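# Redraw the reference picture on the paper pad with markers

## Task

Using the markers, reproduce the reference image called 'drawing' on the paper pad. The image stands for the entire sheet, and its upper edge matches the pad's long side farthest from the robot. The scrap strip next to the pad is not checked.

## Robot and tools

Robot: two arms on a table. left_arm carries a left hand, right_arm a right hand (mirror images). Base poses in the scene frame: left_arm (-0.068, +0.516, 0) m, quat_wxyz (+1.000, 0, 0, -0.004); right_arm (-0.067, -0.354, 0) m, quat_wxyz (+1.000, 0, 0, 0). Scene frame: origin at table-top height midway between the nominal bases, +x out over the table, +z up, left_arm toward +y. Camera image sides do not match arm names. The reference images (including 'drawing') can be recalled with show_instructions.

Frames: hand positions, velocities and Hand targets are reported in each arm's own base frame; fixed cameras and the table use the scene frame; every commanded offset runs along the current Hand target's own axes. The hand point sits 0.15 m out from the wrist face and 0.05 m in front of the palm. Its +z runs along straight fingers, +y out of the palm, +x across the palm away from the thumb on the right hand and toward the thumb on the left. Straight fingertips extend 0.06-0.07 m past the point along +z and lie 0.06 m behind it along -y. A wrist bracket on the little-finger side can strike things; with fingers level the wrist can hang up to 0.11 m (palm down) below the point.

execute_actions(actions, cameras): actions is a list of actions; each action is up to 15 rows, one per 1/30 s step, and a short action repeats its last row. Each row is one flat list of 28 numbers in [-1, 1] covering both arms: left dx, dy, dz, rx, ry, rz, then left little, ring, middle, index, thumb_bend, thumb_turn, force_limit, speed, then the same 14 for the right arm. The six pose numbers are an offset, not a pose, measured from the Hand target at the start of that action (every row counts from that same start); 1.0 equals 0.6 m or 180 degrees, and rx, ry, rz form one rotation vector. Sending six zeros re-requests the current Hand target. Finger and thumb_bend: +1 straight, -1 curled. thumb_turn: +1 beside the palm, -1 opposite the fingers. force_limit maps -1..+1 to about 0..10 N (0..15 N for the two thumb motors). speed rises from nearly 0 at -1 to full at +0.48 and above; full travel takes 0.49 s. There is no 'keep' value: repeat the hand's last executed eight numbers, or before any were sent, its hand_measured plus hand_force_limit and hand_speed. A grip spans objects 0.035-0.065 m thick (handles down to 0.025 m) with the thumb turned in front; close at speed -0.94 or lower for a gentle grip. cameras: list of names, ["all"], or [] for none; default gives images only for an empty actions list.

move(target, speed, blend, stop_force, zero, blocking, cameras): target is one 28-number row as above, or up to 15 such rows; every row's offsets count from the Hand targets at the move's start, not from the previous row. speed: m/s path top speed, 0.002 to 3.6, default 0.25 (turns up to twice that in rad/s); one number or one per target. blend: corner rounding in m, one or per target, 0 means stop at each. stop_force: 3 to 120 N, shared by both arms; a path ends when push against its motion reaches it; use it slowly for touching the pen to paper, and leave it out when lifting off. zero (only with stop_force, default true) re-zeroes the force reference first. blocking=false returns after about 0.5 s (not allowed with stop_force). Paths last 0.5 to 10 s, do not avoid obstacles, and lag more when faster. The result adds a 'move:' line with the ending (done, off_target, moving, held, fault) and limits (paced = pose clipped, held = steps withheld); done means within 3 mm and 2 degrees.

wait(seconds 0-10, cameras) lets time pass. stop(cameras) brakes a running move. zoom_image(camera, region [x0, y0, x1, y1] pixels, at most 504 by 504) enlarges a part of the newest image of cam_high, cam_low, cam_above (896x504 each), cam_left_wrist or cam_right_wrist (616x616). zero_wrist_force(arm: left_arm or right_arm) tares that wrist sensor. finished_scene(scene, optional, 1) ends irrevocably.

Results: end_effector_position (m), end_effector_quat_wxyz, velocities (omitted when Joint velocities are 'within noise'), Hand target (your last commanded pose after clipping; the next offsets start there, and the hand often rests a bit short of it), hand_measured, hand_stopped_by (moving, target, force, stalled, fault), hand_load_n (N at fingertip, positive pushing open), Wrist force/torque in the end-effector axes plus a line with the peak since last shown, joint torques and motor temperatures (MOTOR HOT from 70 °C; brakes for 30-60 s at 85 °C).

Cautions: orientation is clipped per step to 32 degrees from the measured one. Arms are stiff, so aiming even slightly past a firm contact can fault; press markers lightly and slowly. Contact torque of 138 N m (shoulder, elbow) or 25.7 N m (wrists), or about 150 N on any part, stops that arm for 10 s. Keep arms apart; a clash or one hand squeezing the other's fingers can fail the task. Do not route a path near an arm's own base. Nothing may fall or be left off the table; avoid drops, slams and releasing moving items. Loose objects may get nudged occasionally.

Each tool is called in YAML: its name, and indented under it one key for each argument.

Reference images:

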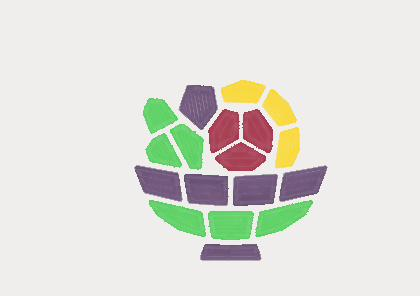

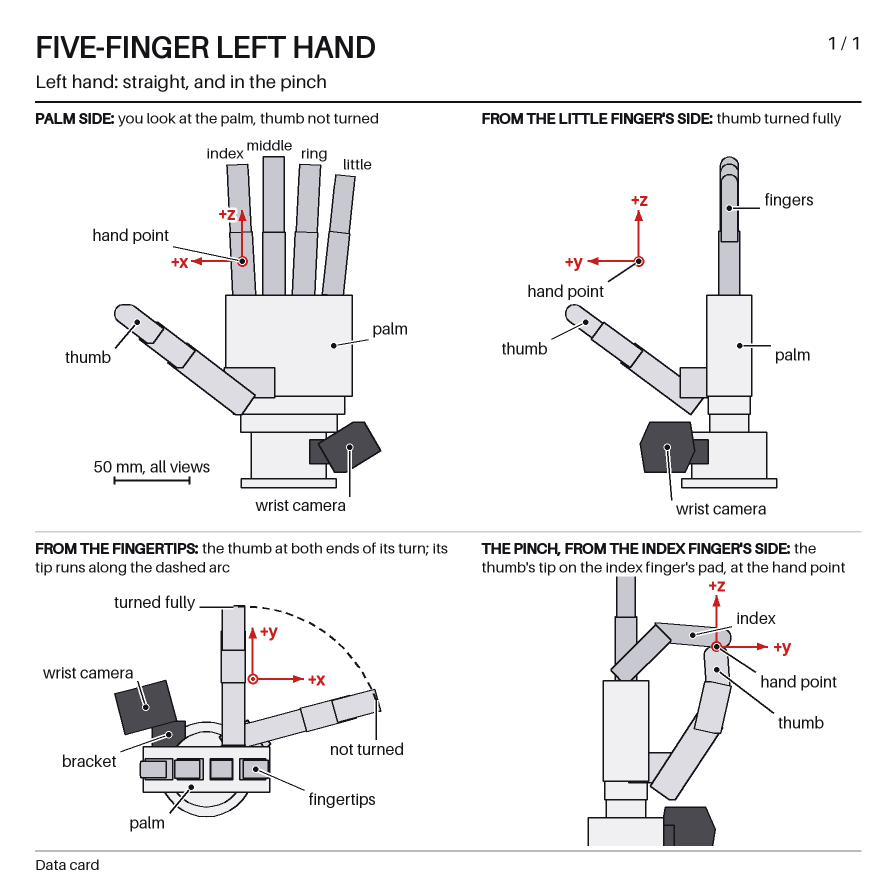

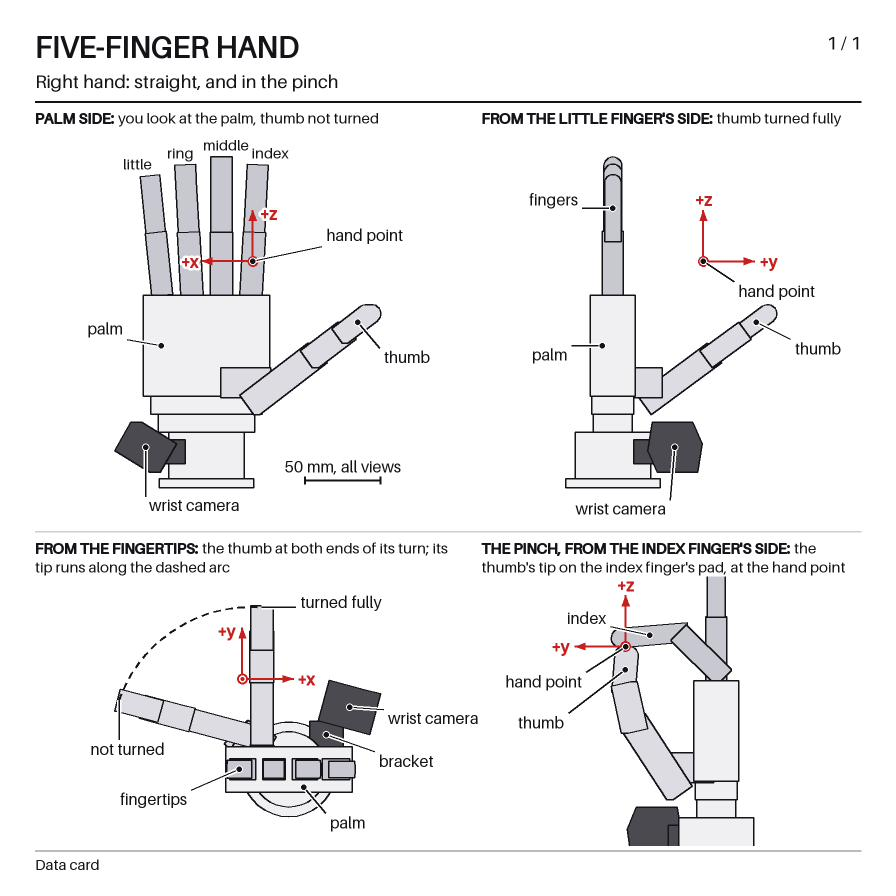

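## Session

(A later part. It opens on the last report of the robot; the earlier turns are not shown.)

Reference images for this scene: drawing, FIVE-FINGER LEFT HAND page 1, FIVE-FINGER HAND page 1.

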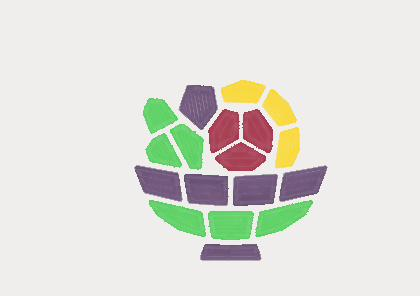

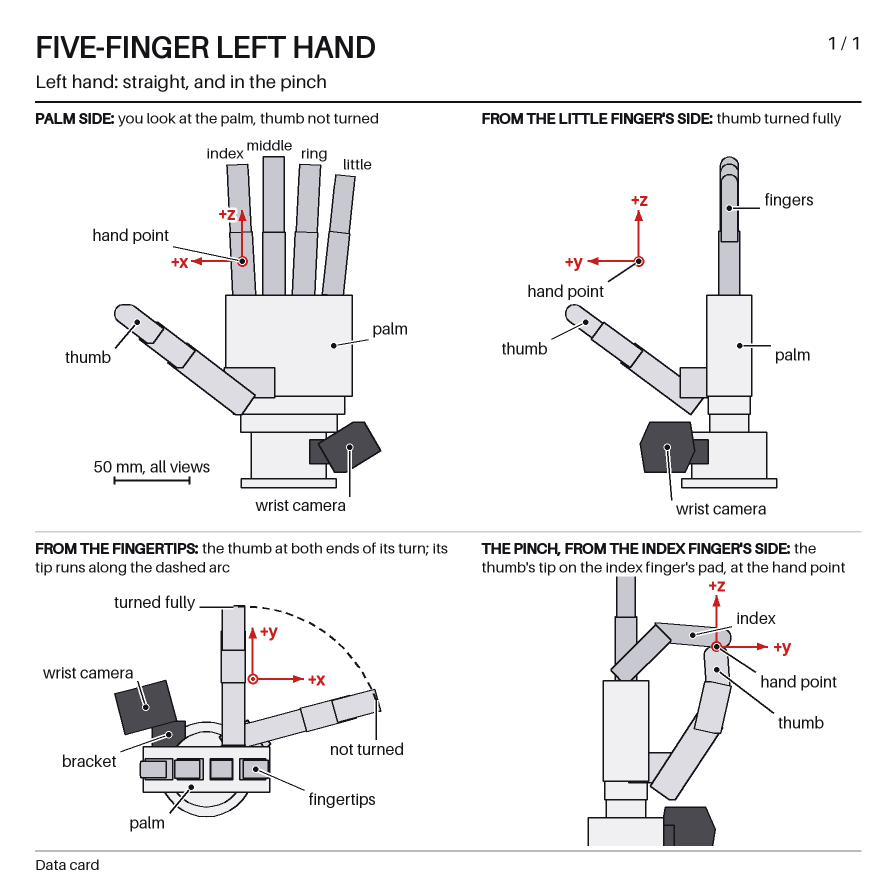

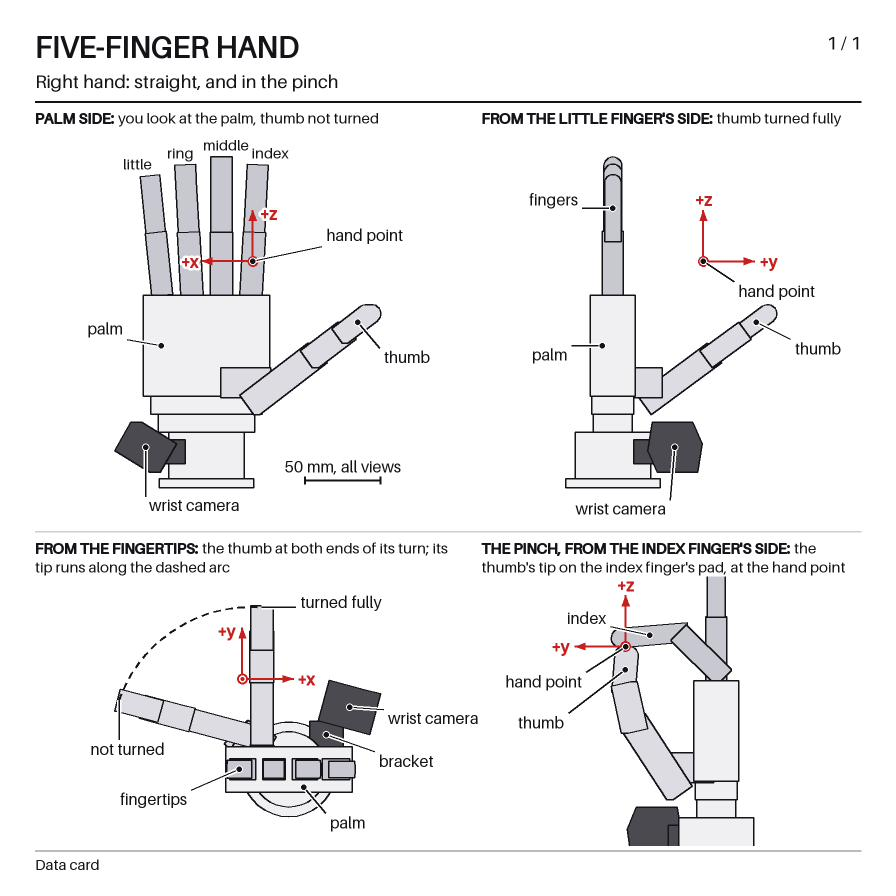

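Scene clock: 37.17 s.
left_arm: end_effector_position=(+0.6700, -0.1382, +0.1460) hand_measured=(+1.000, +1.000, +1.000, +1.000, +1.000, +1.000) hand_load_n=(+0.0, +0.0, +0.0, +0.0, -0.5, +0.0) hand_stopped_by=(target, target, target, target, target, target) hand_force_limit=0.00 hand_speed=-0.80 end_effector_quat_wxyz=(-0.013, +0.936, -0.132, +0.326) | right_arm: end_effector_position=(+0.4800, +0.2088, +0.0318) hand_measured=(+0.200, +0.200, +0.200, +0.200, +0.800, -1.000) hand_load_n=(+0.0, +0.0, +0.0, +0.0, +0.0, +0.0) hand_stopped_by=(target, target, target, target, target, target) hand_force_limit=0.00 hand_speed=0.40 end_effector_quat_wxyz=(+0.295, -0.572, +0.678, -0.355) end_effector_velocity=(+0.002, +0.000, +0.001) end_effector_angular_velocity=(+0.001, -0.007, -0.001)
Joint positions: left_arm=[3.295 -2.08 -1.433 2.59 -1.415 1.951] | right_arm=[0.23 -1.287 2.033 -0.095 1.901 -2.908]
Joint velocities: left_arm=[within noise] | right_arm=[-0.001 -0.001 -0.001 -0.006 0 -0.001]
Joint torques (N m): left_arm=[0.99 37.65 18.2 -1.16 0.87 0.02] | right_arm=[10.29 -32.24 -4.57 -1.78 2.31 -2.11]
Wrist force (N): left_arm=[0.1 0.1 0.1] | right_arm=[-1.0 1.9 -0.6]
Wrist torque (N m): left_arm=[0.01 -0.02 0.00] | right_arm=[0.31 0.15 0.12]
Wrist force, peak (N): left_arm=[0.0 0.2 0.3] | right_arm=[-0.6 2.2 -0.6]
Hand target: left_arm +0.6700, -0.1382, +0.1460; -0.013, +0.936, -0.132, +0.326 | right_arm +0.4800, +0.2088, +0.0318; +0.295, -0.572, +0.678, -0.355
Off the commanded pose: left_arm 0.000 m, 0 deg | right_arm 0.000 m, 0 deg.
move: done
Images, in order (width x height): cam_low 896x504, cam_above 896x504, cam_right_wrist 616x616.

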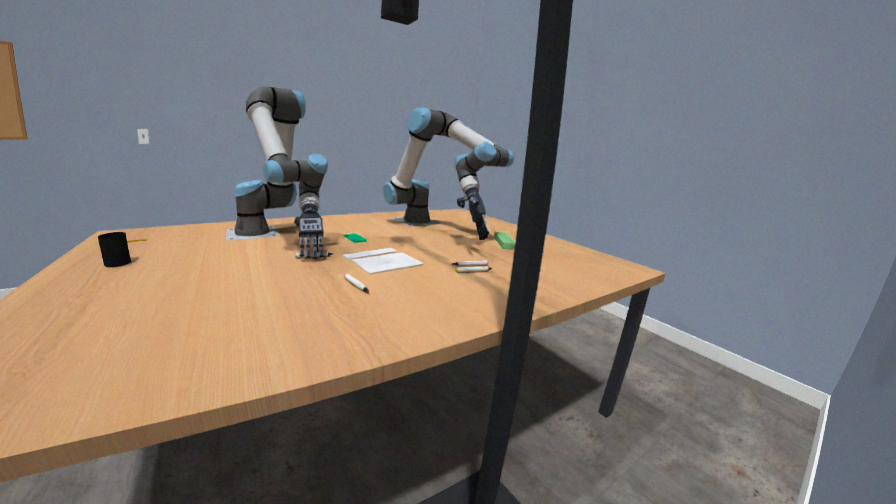

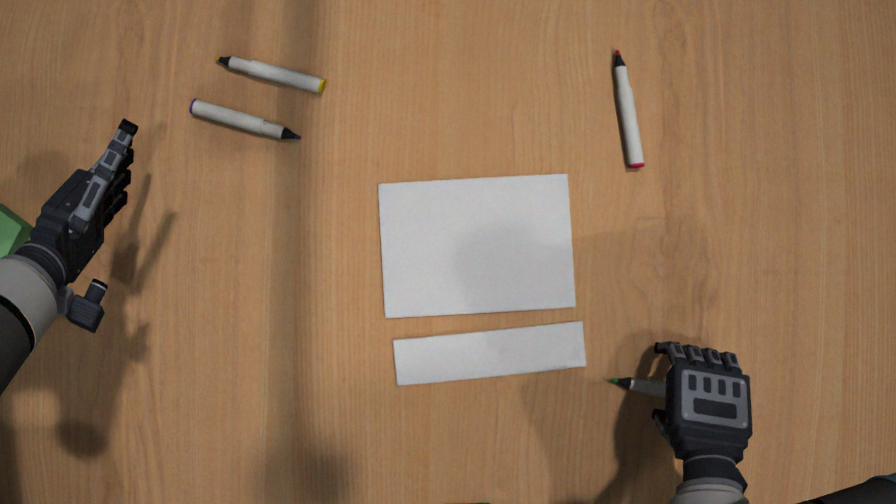

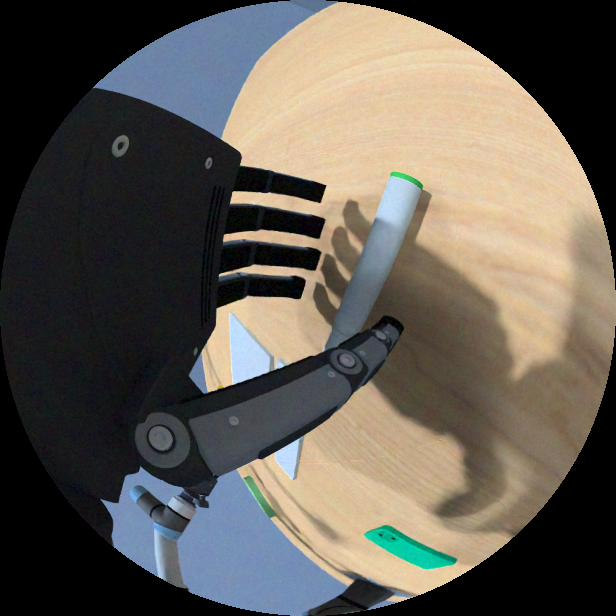

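zero_wrist_force:
  arm: "right_arm"

move:
  target: [0,0,0,0,0,0,1,1,1,1,1,1,0,-0.8,0,0.0137,0.0096,0,0,0,0,0,0,0,0.7,-1,-0.6,0.0]
  speed: 0.05
  stop_force: 5
  cameras: ["cam_low","cam_above","cam_right_wrist"]

zoom_image:
  camera: "cam_low"
  region: [280, 220, 340, 270]

zoom_image:
  camera: "cam_right_wrist"
  region: [200, 130, 500, 430]

Wrist force sensor zeroed.

Scene clock: 39.63 s.
left_arm: end_effector_position=(+0.6700, -0.1382, +0.1460) hand_measured=(+1.000, +1.000, +1.000, +1.000, +1.000, +1.000) hand_load_n=(+0.0, +0.0, +0.0, +0.0, +0.0, +0.0) hand_stopped_by=(target, target, target, target, target, target) hand_force_limit=0.00 hand_speed=-0.80 end_effector_quat_wxyz=(-0.013, +0.936, -0.132, +0.326) | right_arm: end_effector_position=(+0.4800, +0.2088, +0.0220) hand_measured=(+0.000, +0.000, +0.000, +0.000, +0.700, -1.000) hand_load_n=(+0.0, +0.0, -1.5, +0.0, +0.0, +0.0) hand_stopped_by=(target, target, target, target, target, target) hand_force_limit=-0.60 hand_speed=0.00 end_effector_quat_wxyz=(+0.295, -0.572, +0.678, -0.355)
Joint positions: left_arm=[3.295 -2.08 -1.433 2.59 -1.415 1.951] | right_arm=[0.23 -1.269 2.043 -0.123 1.901 -2.908]
Joint torques (N m): left_arm=[1.42 37.04 20.72 -1.3 0.93 0.17] | right_arm=[-7.16 -27.89 -6.74 3.17 -1.7 -1.97]
Wrist force (N, zeroed by zero_wrist_force on right_arm): left_arm=[-0.1 -0.1 0.1] | right_arm=[1.5 -5.6 -3.3]
Wrist torque (N m, zeroed by zero_wrist_force on right_arm): left_arm=[-0.02 0.01 0.00] | right_arm=[0.03 0.02 -0.11]
Wrist force, peak (N, zeroed by zero_wrist_force on right_arm): left_arm=[0.2 -0.3 0.0] | right_arm=[1.6 -5.7 -3.3]
Hand target: left_arm +0.6700, -0.1382, +0.1460; -0.013, +0.936, -0.132, +0.326 | right_arm +0.4800, +0.2088, +0.0221; +0.295, -0.572, +0.678, -0.355
Off the commanded pose: left_arm 0.000 m, 0 deg | right_arm 0.000 m, 0 deg.
move: contact (right_arm)
Images, in order (width x height): cam_low 896x504, cam_above 896x504, cam_right_wrist 616x616.

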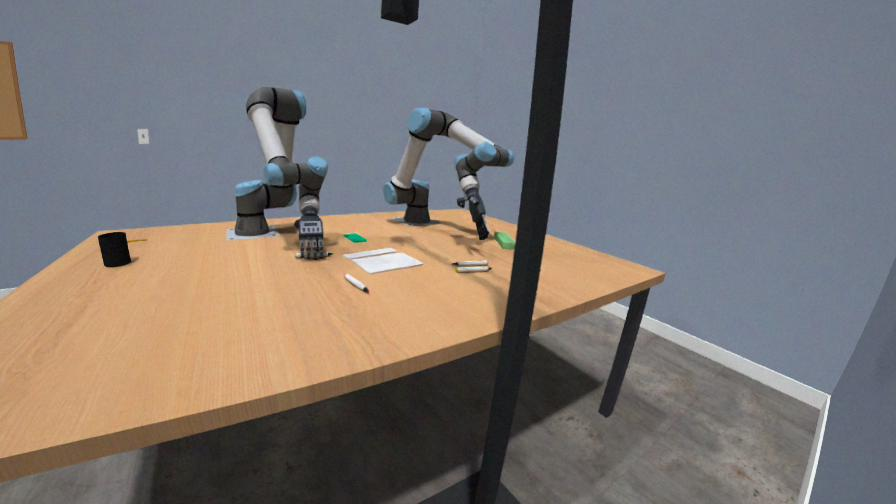

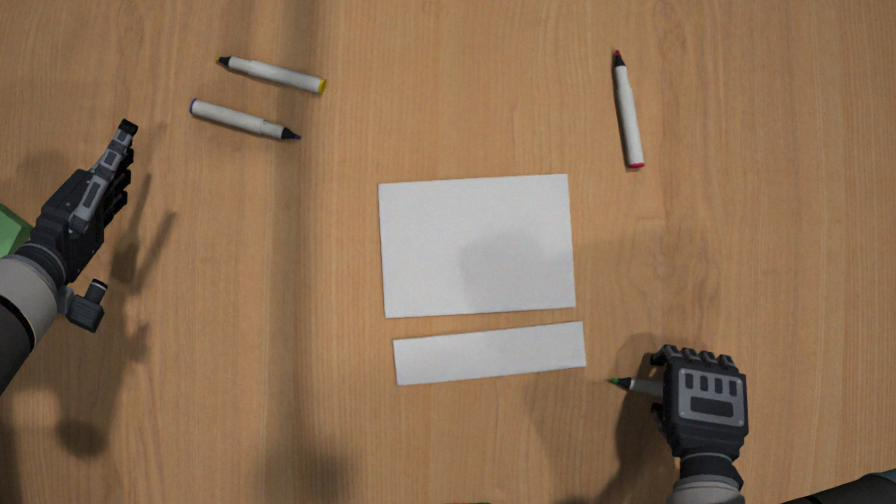

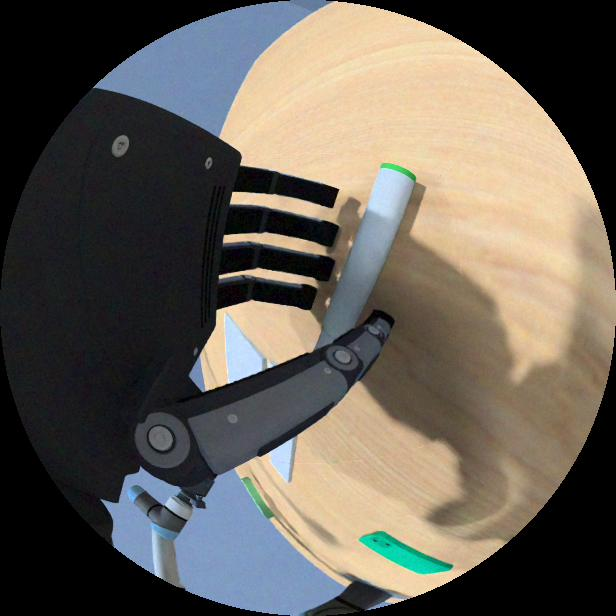

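Scaled by 8.400.

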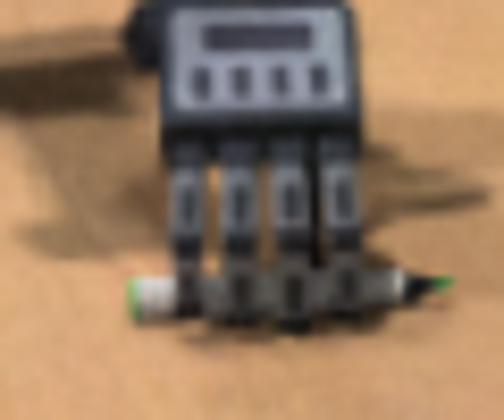

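Scaled by 1.680 from the camera's 616x616 image, which has a finer 880x880 frame.

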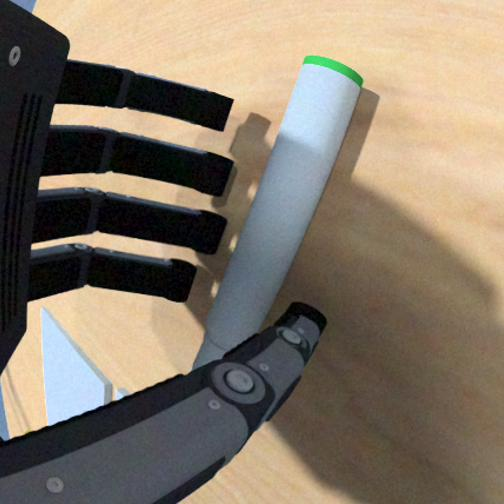

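move:
  target:
    - [0,0,0,0,0,0,1,1,1,1,1,1,0,-0.8,0,-0.0055,-0.0038,0,0,0,-0.14,-0.14,-0.14,-0.14,0.5,-1,-0.6,-0.4]
  speed: 0.02
  cameras: []

move:
  target:
    - [0,0,0,0,0,0,1,1,1,1,1,1,0,-0.8,0,0.0109,0.0077,0,0,0,-0.14,-0.14,-0.14,-0.14,0.5,-1,-0.6,-0.4]
  speed: 0.02
  stop_force: 4
  cameras: ["cam_low","cam_above","cam_right_wrist"]

zoom_image:
  camera: "cam_low"
  region: [280, 220, 340, 270]

zoom_image:
  camera: "cam_right_wrist"
  region: [200, 130, 500, 430]

Scene clock: 43.10 s.
left_arm: end_effector_position=(+0.6700, -0.1382, +0.1460) hand_measured=(+1.000, +1.000, +1.000, +1.000, +1.000, +1.000) hand_load_n=(+0.0, +0.0, +0.0, +0.0, +0.0, +0.0) hand_stopped_by=(target, target, target, target, target, target) hand_force_limit=0.00 hand_speed=-0.80 end_effector_quat_wxyz=(-0.013, +0.936, -0.132, +0.326) | right_arm: end_effector_position=(+0.4801, +0.2088, +0.0259) hand_measured=(-0.140, -0.140, -0.140, -0.140, +0.500, -1.000) hand_load_n=(-0.5, +0.0, +0.0, +0.0, +0.0, +0.0) hand_stopped_by=(target, target, target, target, target, target) hand_force_limit=-0.60 hand_speed=-0.40 end_effector_quat_wxyz=(+0.295, -0.572, +0.678, -0.355)
Joint positions: left_arm=[3.295 -2.08 -1.433 2.59 -1.415 1.951] | right_arm=[0.23 -1.276 2.039 -0.112 1.901 -2.908]
Joint torques (N m): left_arm=[0.37 38.44 19.49 -1.43 0.66 -0.05] | right_arm=[8.41 -32.6 -27.69 2.97 2.17 -0.25]
Wrist force (N, zeroed by zero_wrist_force on right_arm): left_arm=[0.0 0.1 0.2] | right_arm=[0.4 0.0 0.1]
Wrist torque (N m, zeroed by zero_wrist_force on right_arm): left_arm=[0.00 0.00 0.00] | right_arm=[0.00 -0.07 0.02]
Wrist force, peak (N, zeroed by zero_wrist_force on right_arm): left_arm=[0.0 -0.1 -0.3] | right_arm=[1.5 -5.5 -3.5]
Hand target: left_arm +0.6700, -0.1382, +0.1460; -0.013, +0.936, -0.132, +0.326 | right_arm +0.4801, +0.2088, +0.0261; +0.295, -0.572, +0.678, -0.355
Off the commanded pose: left_arm 0.000 m, 0 deg | right_arm 0.000 m, 0 deg.
move: done
No camera images: "cameras" was empty.

Scene clock: 45.00 s.
left_arm: end_effector_position=(+0.6700, -0.1382, +0.1460) hand_measured=(+1.000, +1.000, +1.000, +1.000, +1.000, +1.000) hand_load_n=(+0.0, +0.0, +0.0, +0.0, +0.0, +0.0) hand_stopped_by=(target, target, target, target, target, target) hand_force_limit=0.00 hand_speed=-0.80 end_effector_quat_wxyz=(-0.013, +0.936, -0.132, +0.326) | right_arm: end_effector_position=(+0.4801, +0.2088, +0.0189) hand_measured=(-0.140, -0.140, -0.140, -0.140, +0.500, -1.000) hand_load_n=(+0.0, +0.0, -1.5, +0.5, +0.0, +0.0) hand_stopped_by=(target, target, target, target, target, target) hand_force_limit=-0.60 hand_speed=-0.40 end_effector_quat_wxyz=(+0.295, -0.572, +0.678, -0.355)
Joint positions: left_arm=[3.295 -2.08 -1.433 2.59 -1.415 1.951] | right_arm=[0.23 -1.263 2.045 -0.131 1.901 -2.908]
Joint torques (N m): left_arm=[-0.11 38.94 20.86 -1.37 0.81 -0.02] | right_arm=[4.08 -30.46 -25.15 3.54 -0.54 -2.18]
Wrist force (N, zeroed by zero_wrist_force on right_arm): left_arm=[-0.1 0.1 0.1] | right_arm=[0.4 -4.8 -2.2]
Wrist torque (N m, zeroed by zero_wrist_force on right_arm): left_arm=[0.01 0.02 -0.01] | right_arm=[0.00 -0.03 -0.09]
Wrist force, peak (N, zeroed by zero_wrist_force on right_arm): left_arm=[0.0 0.2 -0.2] | right_arm=[1.3 -7.7 -3.5]
Hand target: left_arm +0.6700, -0.1382, +0.1460; -0.013, +0.936, -0.132, +0.326 | right_arm +0.4801, +0.2088, +0.0189; +0.295, -0.572, +0.678, -0.355 (not the last commanded pose)
Off the commanded pose: left_arm 0.000 m, 0 deg | right_arm 0.001 m, 0 deg.
move: contact (right_arm)
Images, in order (width x height): cam_low 896x504, cam_above 896x504, cam_right_wrist 616x616.

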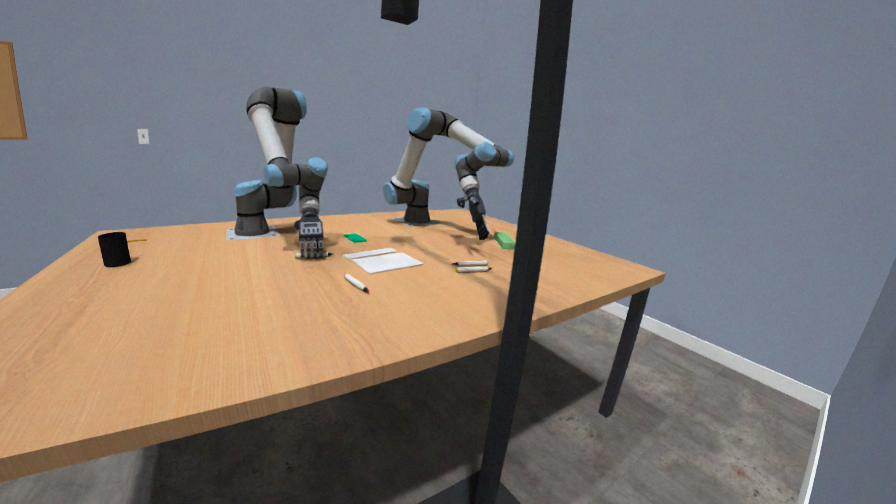

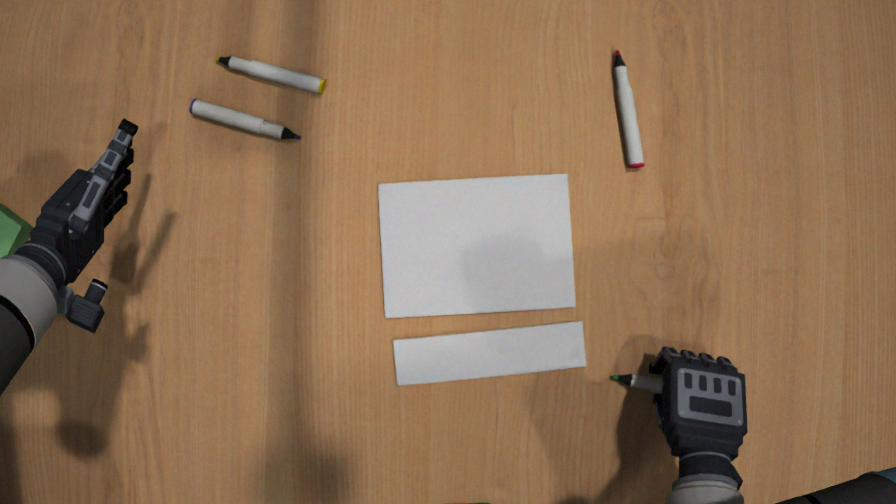

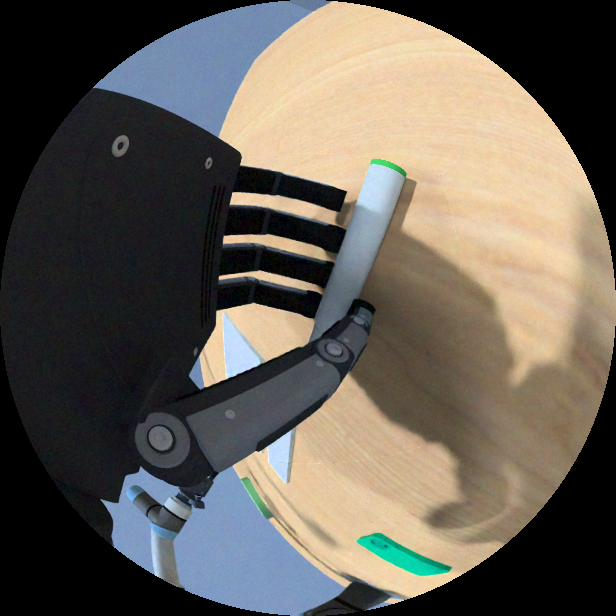

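Scaled by 8.400.

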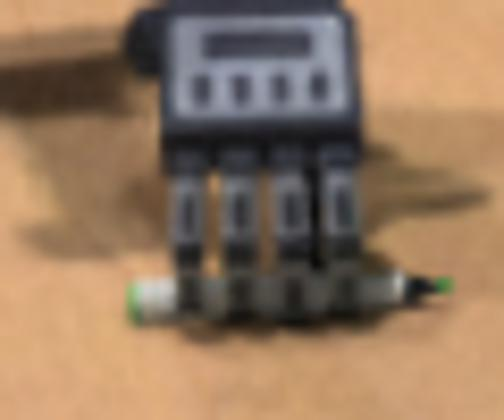

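Scaled by 1.680 from the camera's 616x616 image, which has a finer 880x880 frame.

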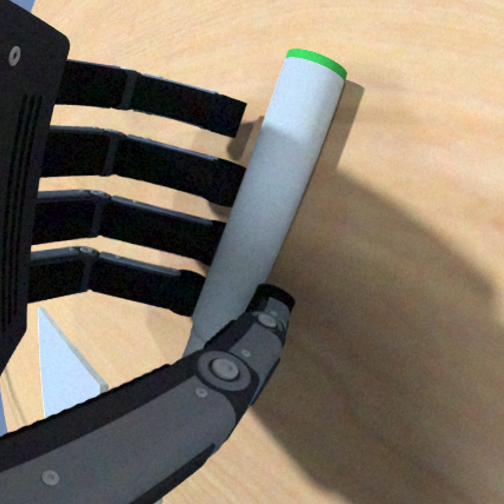

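move:
  target:
    - [0,0,0,0,0,0,1,1,1,1,1,1,0,-0.8,0.0133,-0.0021,-0.0014,0,0,0,-0.14,-0.14,-0.14,-0.14,0.5,-1,-0.6,-0.4]
  speed: 0.03
  cameras: []

move:
  target:
    - [0,0,0,0,0,0,1,1,1,1,1,1,0,-0.8,0,0,0,0,0,0,-0.5,-0.5,-0.5,-0.5,0.5,-1,-0.6,-0.92]
  speed: 0.03
  cameras: ["cam_low","cam_above","cam_right_wrist"]

zoom_image:
  camera: "cam_low"
  region: [280, 220, 340, 270]

zoom_image:
  camera: "cam_right_wrist"
  region: [200, 130, 500, 430]

Scene clock: 47.17 s.
left_arm: end_effector_position=(+0.6700, -0.1382, +0.1460) hand_measured=(+1.000, +1.000, +1.000, +1.000, +1.000, +1.000) hand_load_n=(+0.0, +0.0, +0.0, +0.0, +0.0, +0.0) hand_stopped_by=(target, target, target, target, target, target) hand_force_limit=0.00 hand_speed=-0.80 end_effector_quat_wxyz=(-0.013, +0.936, -0.132, +0.326) | right_arm: end_effector_position=(+0.4788, +0.2010, +0.0205) hand_measured=(-0.140, -0.140, -0.140, -0.140, +0.500, -1.000) hand_load_n=(+0.0, +0.0, +0.0, +0.0, +0.0, +0.0) hand_stopped_by=(target, target, target, target, target, target) hand_force_limit=-0.60 hand_speed=-0.40 end_effector_quat_wxyz=(+0.295, -0.572, +0.678, -0.355)
Joint positions: left_arm=[3.295 -2.08 -1.433 2.59 -1.415 1.951] | right_arm=[0.209 -1.278 2.06 -0.136 1.884 -2.921]
Joint torques (N m): left_arm=[1.14 40.04 20.5 -1.23 0.85 0.06] | right_arm=[-10.76 -32.27 -4.45 -2.04 -1.84 -2.08]
Wrist force (N, zeroed by zero_wrist_force on right_arm): left_arm=[0.0 0.0 0.0] | right_arm=[0.4 -0.2 0.0]
Wrist torque (N m, zeroed by zero_wrist_force on right_arm): left_arm=[0.01 0.01 -0.01] | right_arm=[-0.02 -0.07 0.01]
Wrist force, peak (N, zeroed by zero_wrist_force on right_arm): left_arm=[0.0 0.2 0.3] | right_arm=[0.5 -4.9 -2.3]
Hand target: left_arm +0.6700, -0.1382, +0.1460; -0.013, +0.936, -0.132, +0.326 | right_arm +0.4787, +0.2009, +0.0205; +0.295, -0.572, +0.678, -0.355
Off the commanded pose: left_arm 0.000 m, 0 deg | right_arm 0.000 m, 0 deg.
move: done
No camera images: "cameras" was empty.

Scene clock: 49.03 s.
left_arm: end_effector_position=(+0.6700, -0.1382, +0.1460) hand_measured=(+1.000, +1.000, +1.000, +1.000, +1.000, +1.000) hand_load_n=(+0.0, +0.0, +0.0, +0.0, +0.0, +0.0) hand_stopped_by=(target, target, target, target, target, target) hand_force_limit=0.00 hand_speed=-0.80 end_effector_quat_wxyz=(-0.013, +0.936, -0.132, +0.326) | right_arm: end_effector_position=(+0.4787, +0.2009, +0.0205) hand_measured=(-0.500, -0.244, -0.168, -0.228, +0.502, -1.000) hand_load_n=(+0.0, +2.5, +0.0, +3.0, +7.5, +1.5) hand_stopped_by=(target, force, force, force, target, target) hand_force_limit=-0.60 hand_speed=-0.92 end_effector_quat_wxyz=(+0.295, -0.572, +0.678, -0.355)
Joint positions: left_arm=[3.295 -2.08 -1.433 2.59 -1.415 1.951] | right_arm=[0.209 -1.278 2.061 -0.136 1.884 -2.922]
Joint torques (N m): left_arm=[1.27 39.59 20.12 -1.27 1.01 0] | right_arm=[-10.78 -32.85 -4.84 -1.98 -2.05 -2.16]
Wrist force (N, zeroed by zero_wrist_force on right_arm): left_arm=[-0.1 0.2 0.0] | right_arm=[0.2 0.1 0.1]
Wrist torque (N m, zeroed by zero_wrist_force on right_arm): left_arm=[0.03 0.01 -0.01] | right_arm=[0.02 -0.04 0.01]
Wrist force, peak (N, zeroed by zero_wrist_force on right_arm): left_arm=[0.2 -0.2 0.1] | right_arm=[0.6 0.0 0.1]
Hand target: left_arm +0.6700, -0.1382, +0.1460; -0.013, +0.936, -0.132, +0.326 | right_arm +0.4787, +0.2009, +0.0205; +0.295, -0.572, +0.678, -0.355
Off the commanded pose: left_arm 0.000 m, 0 deg | right_arm 0.000 m, 0 deg.
move: done
Images, in order (width x height): cam_low 896x504, cam_above 896x504, cam_right_wrist 616x616.

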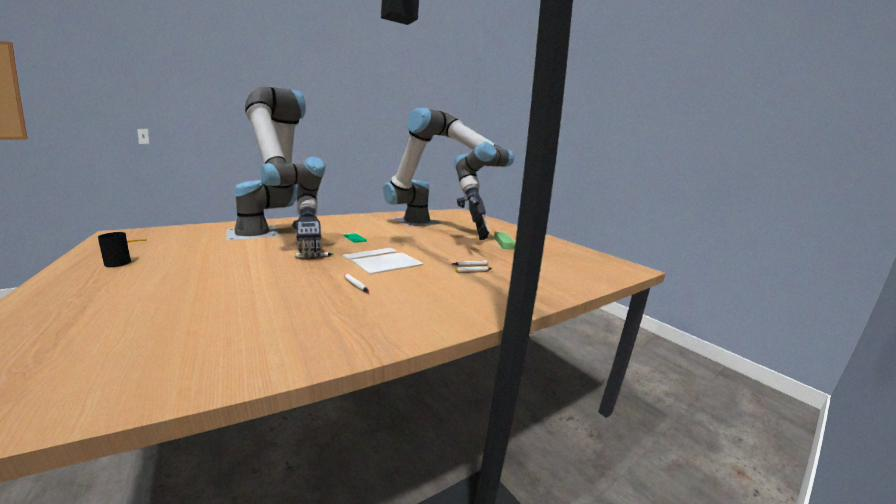

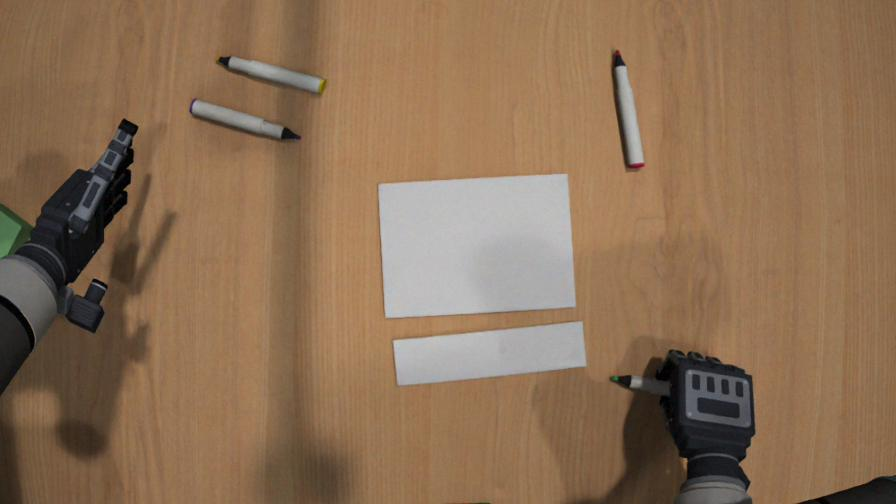

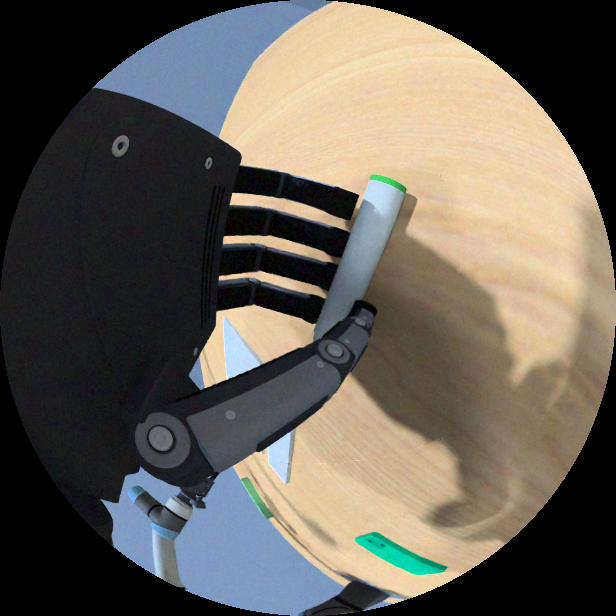

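Scaled by 8.400.

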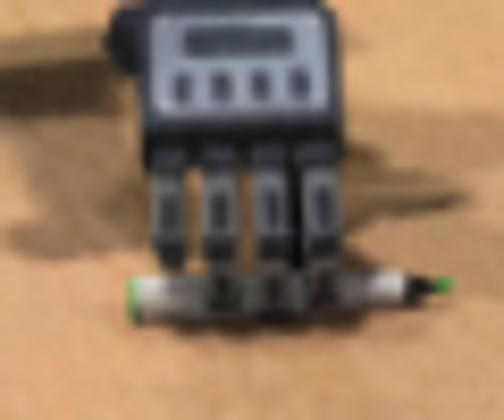

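Scaled by 1.680 from the camera's 616x616 image, which has a finer 880x880 frame.

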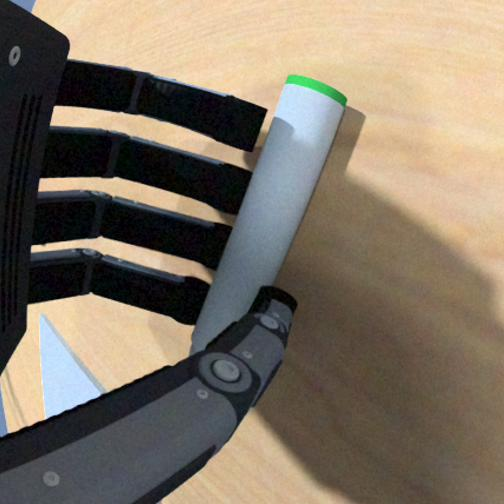

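move:
  target:
    - [0,0,0,0,0,0,1,1,1,1,1,1,0,-0.8,0,-0.0683,-0.0478,0,0,0,-0.5,-0.5,-0.5,-0.5,0.5,-1,-0.6,-0.92]
  speed: 0.08
  cameras: ["cam_low","cam_above","cam_right_wrist"]

zoom_image:
  camera: "cam_low"
  region: [270, 200, 350, 270]

zoom_image:
  camera: "cam_right_wrist"
  region: [200, 130, 500, 430]

Scene clock: 51.07 s.
left_arm: end_effector_position=(+0.6700, -0.1382, +0.1460) hand_measured=(+1.000, +1.000, +1.000, +1.000, +1.000, +1.000) hand_load_n=(+0.0, -0.5, +0.0, +0.0, -0.5, -0.5) hand_stopped_by=(target, target, target, target, target, target) hand_force_limit=0.00 hand_speed=-0.80 end_effector_quat_wxyz=(-0.013, +0.936, -0.132, +0.326) | right_arm: end_effector_position=(+0.4788, +0.2012, +0.0704) hand_measured=(-0.500, -0.244, -0.168, -0.228, +0.502, -1.000) hand_load_n=(+0.0, +2.5, +0.0, +3.0, +7.5, +1.5) hand_stopped_by=(target, force, force, force, target, target) hand_force_limit=-0.60 hand_speed=-0.92 end_effector_quat_wxyz=(+0.295, -0.572, +0.678, -0.355)
Joint positions: left_arm=[3.295 -2.08 -1.433 2.59 -1.415 1.951] | right_arm=[0.21 -1.364 2.008 0.003 1.884 -2.921]
Joint torques (N m): left_arm=[0.6 39.91 20.01 -1.01 0.97 -0.36] | right_arm=[11.22 -30.23 -29.84 2.92 2.34 1.71]
Wrist force (N, zeroed by zero_wrist_force on right_arm): left_arm=[0.0 -0.2 0.2] | right_arm=[0.2 0.0 -0.2]
Wrist torque (N m, zeroed by zero_wrist_force on right_arm): left_arm=[-0.04 0.01 0.00] | right_arm=[0.01 -0.03 -0.07]
Wrist force, peak (N, zeroed by zero_wrist_force on right_arm): left_arm=[0.3 -0.1 0.1] | right_arm=[0.4 0.4 0.6]
Hand target: left_arm +0.6700, -0.1382, +0.1460; -0.013, +0.936, -0.132, +0.326 | right_arm +0.4788, +0.2012, +0.0705; +0.295, -0.572, +0.678, -0.355
Off the commanded pose: left_arm 0.000 m, 0 deg | right_arm 0.000 m, 0 deg.
move: done
Images, in order (width x height): cam_low 896x504, cam_above 896x504, cam_right_wrist 616x616.

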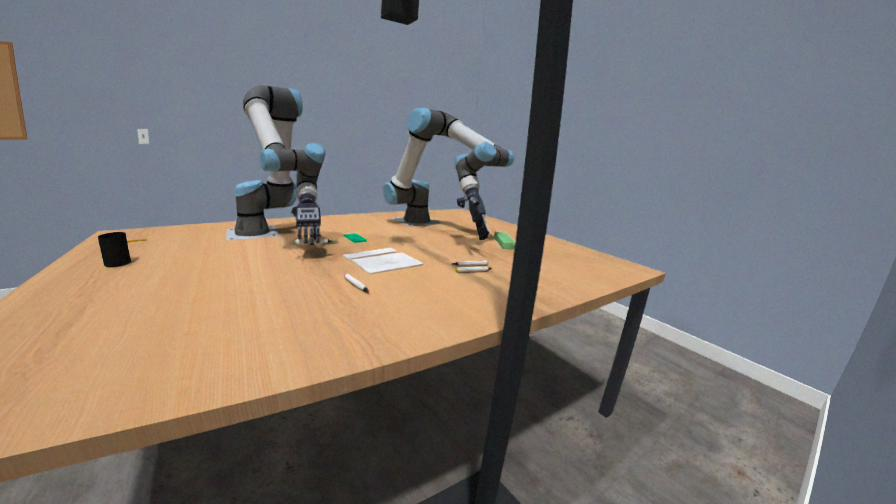

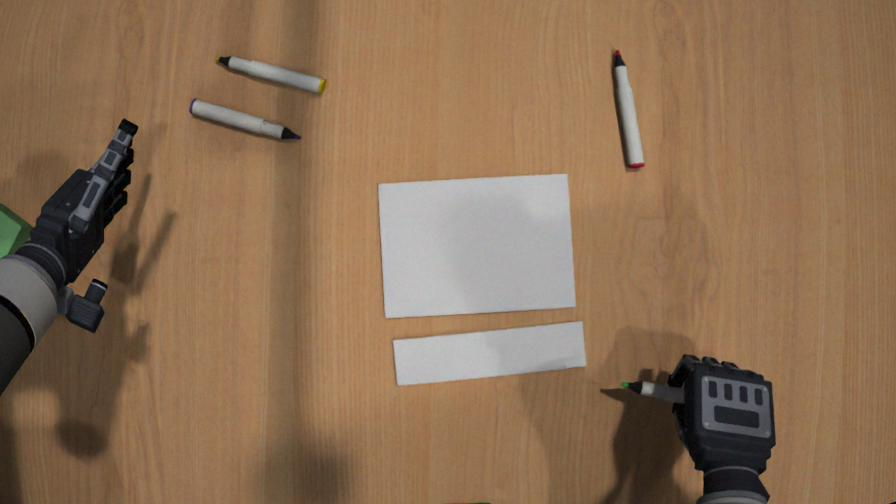

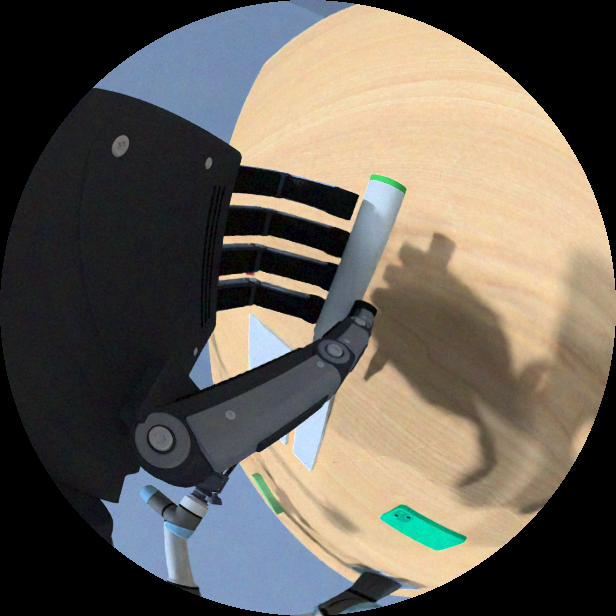

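Scaled by 6.300.

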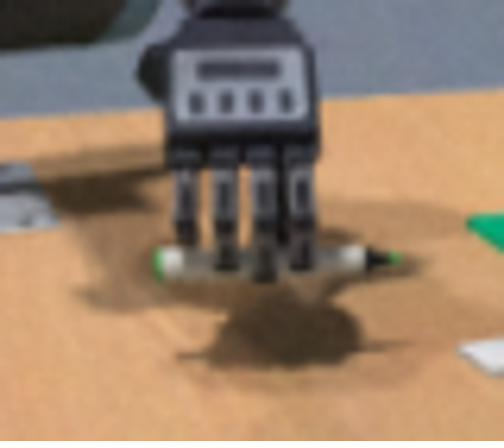

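Scaled by 1.680 from the camera's 616x616 image, which has a finer 880x880 frame.

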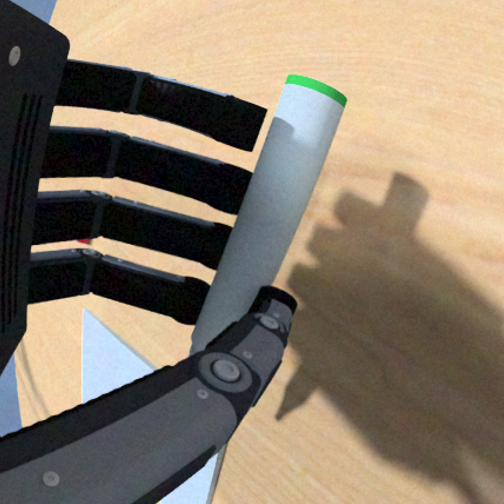

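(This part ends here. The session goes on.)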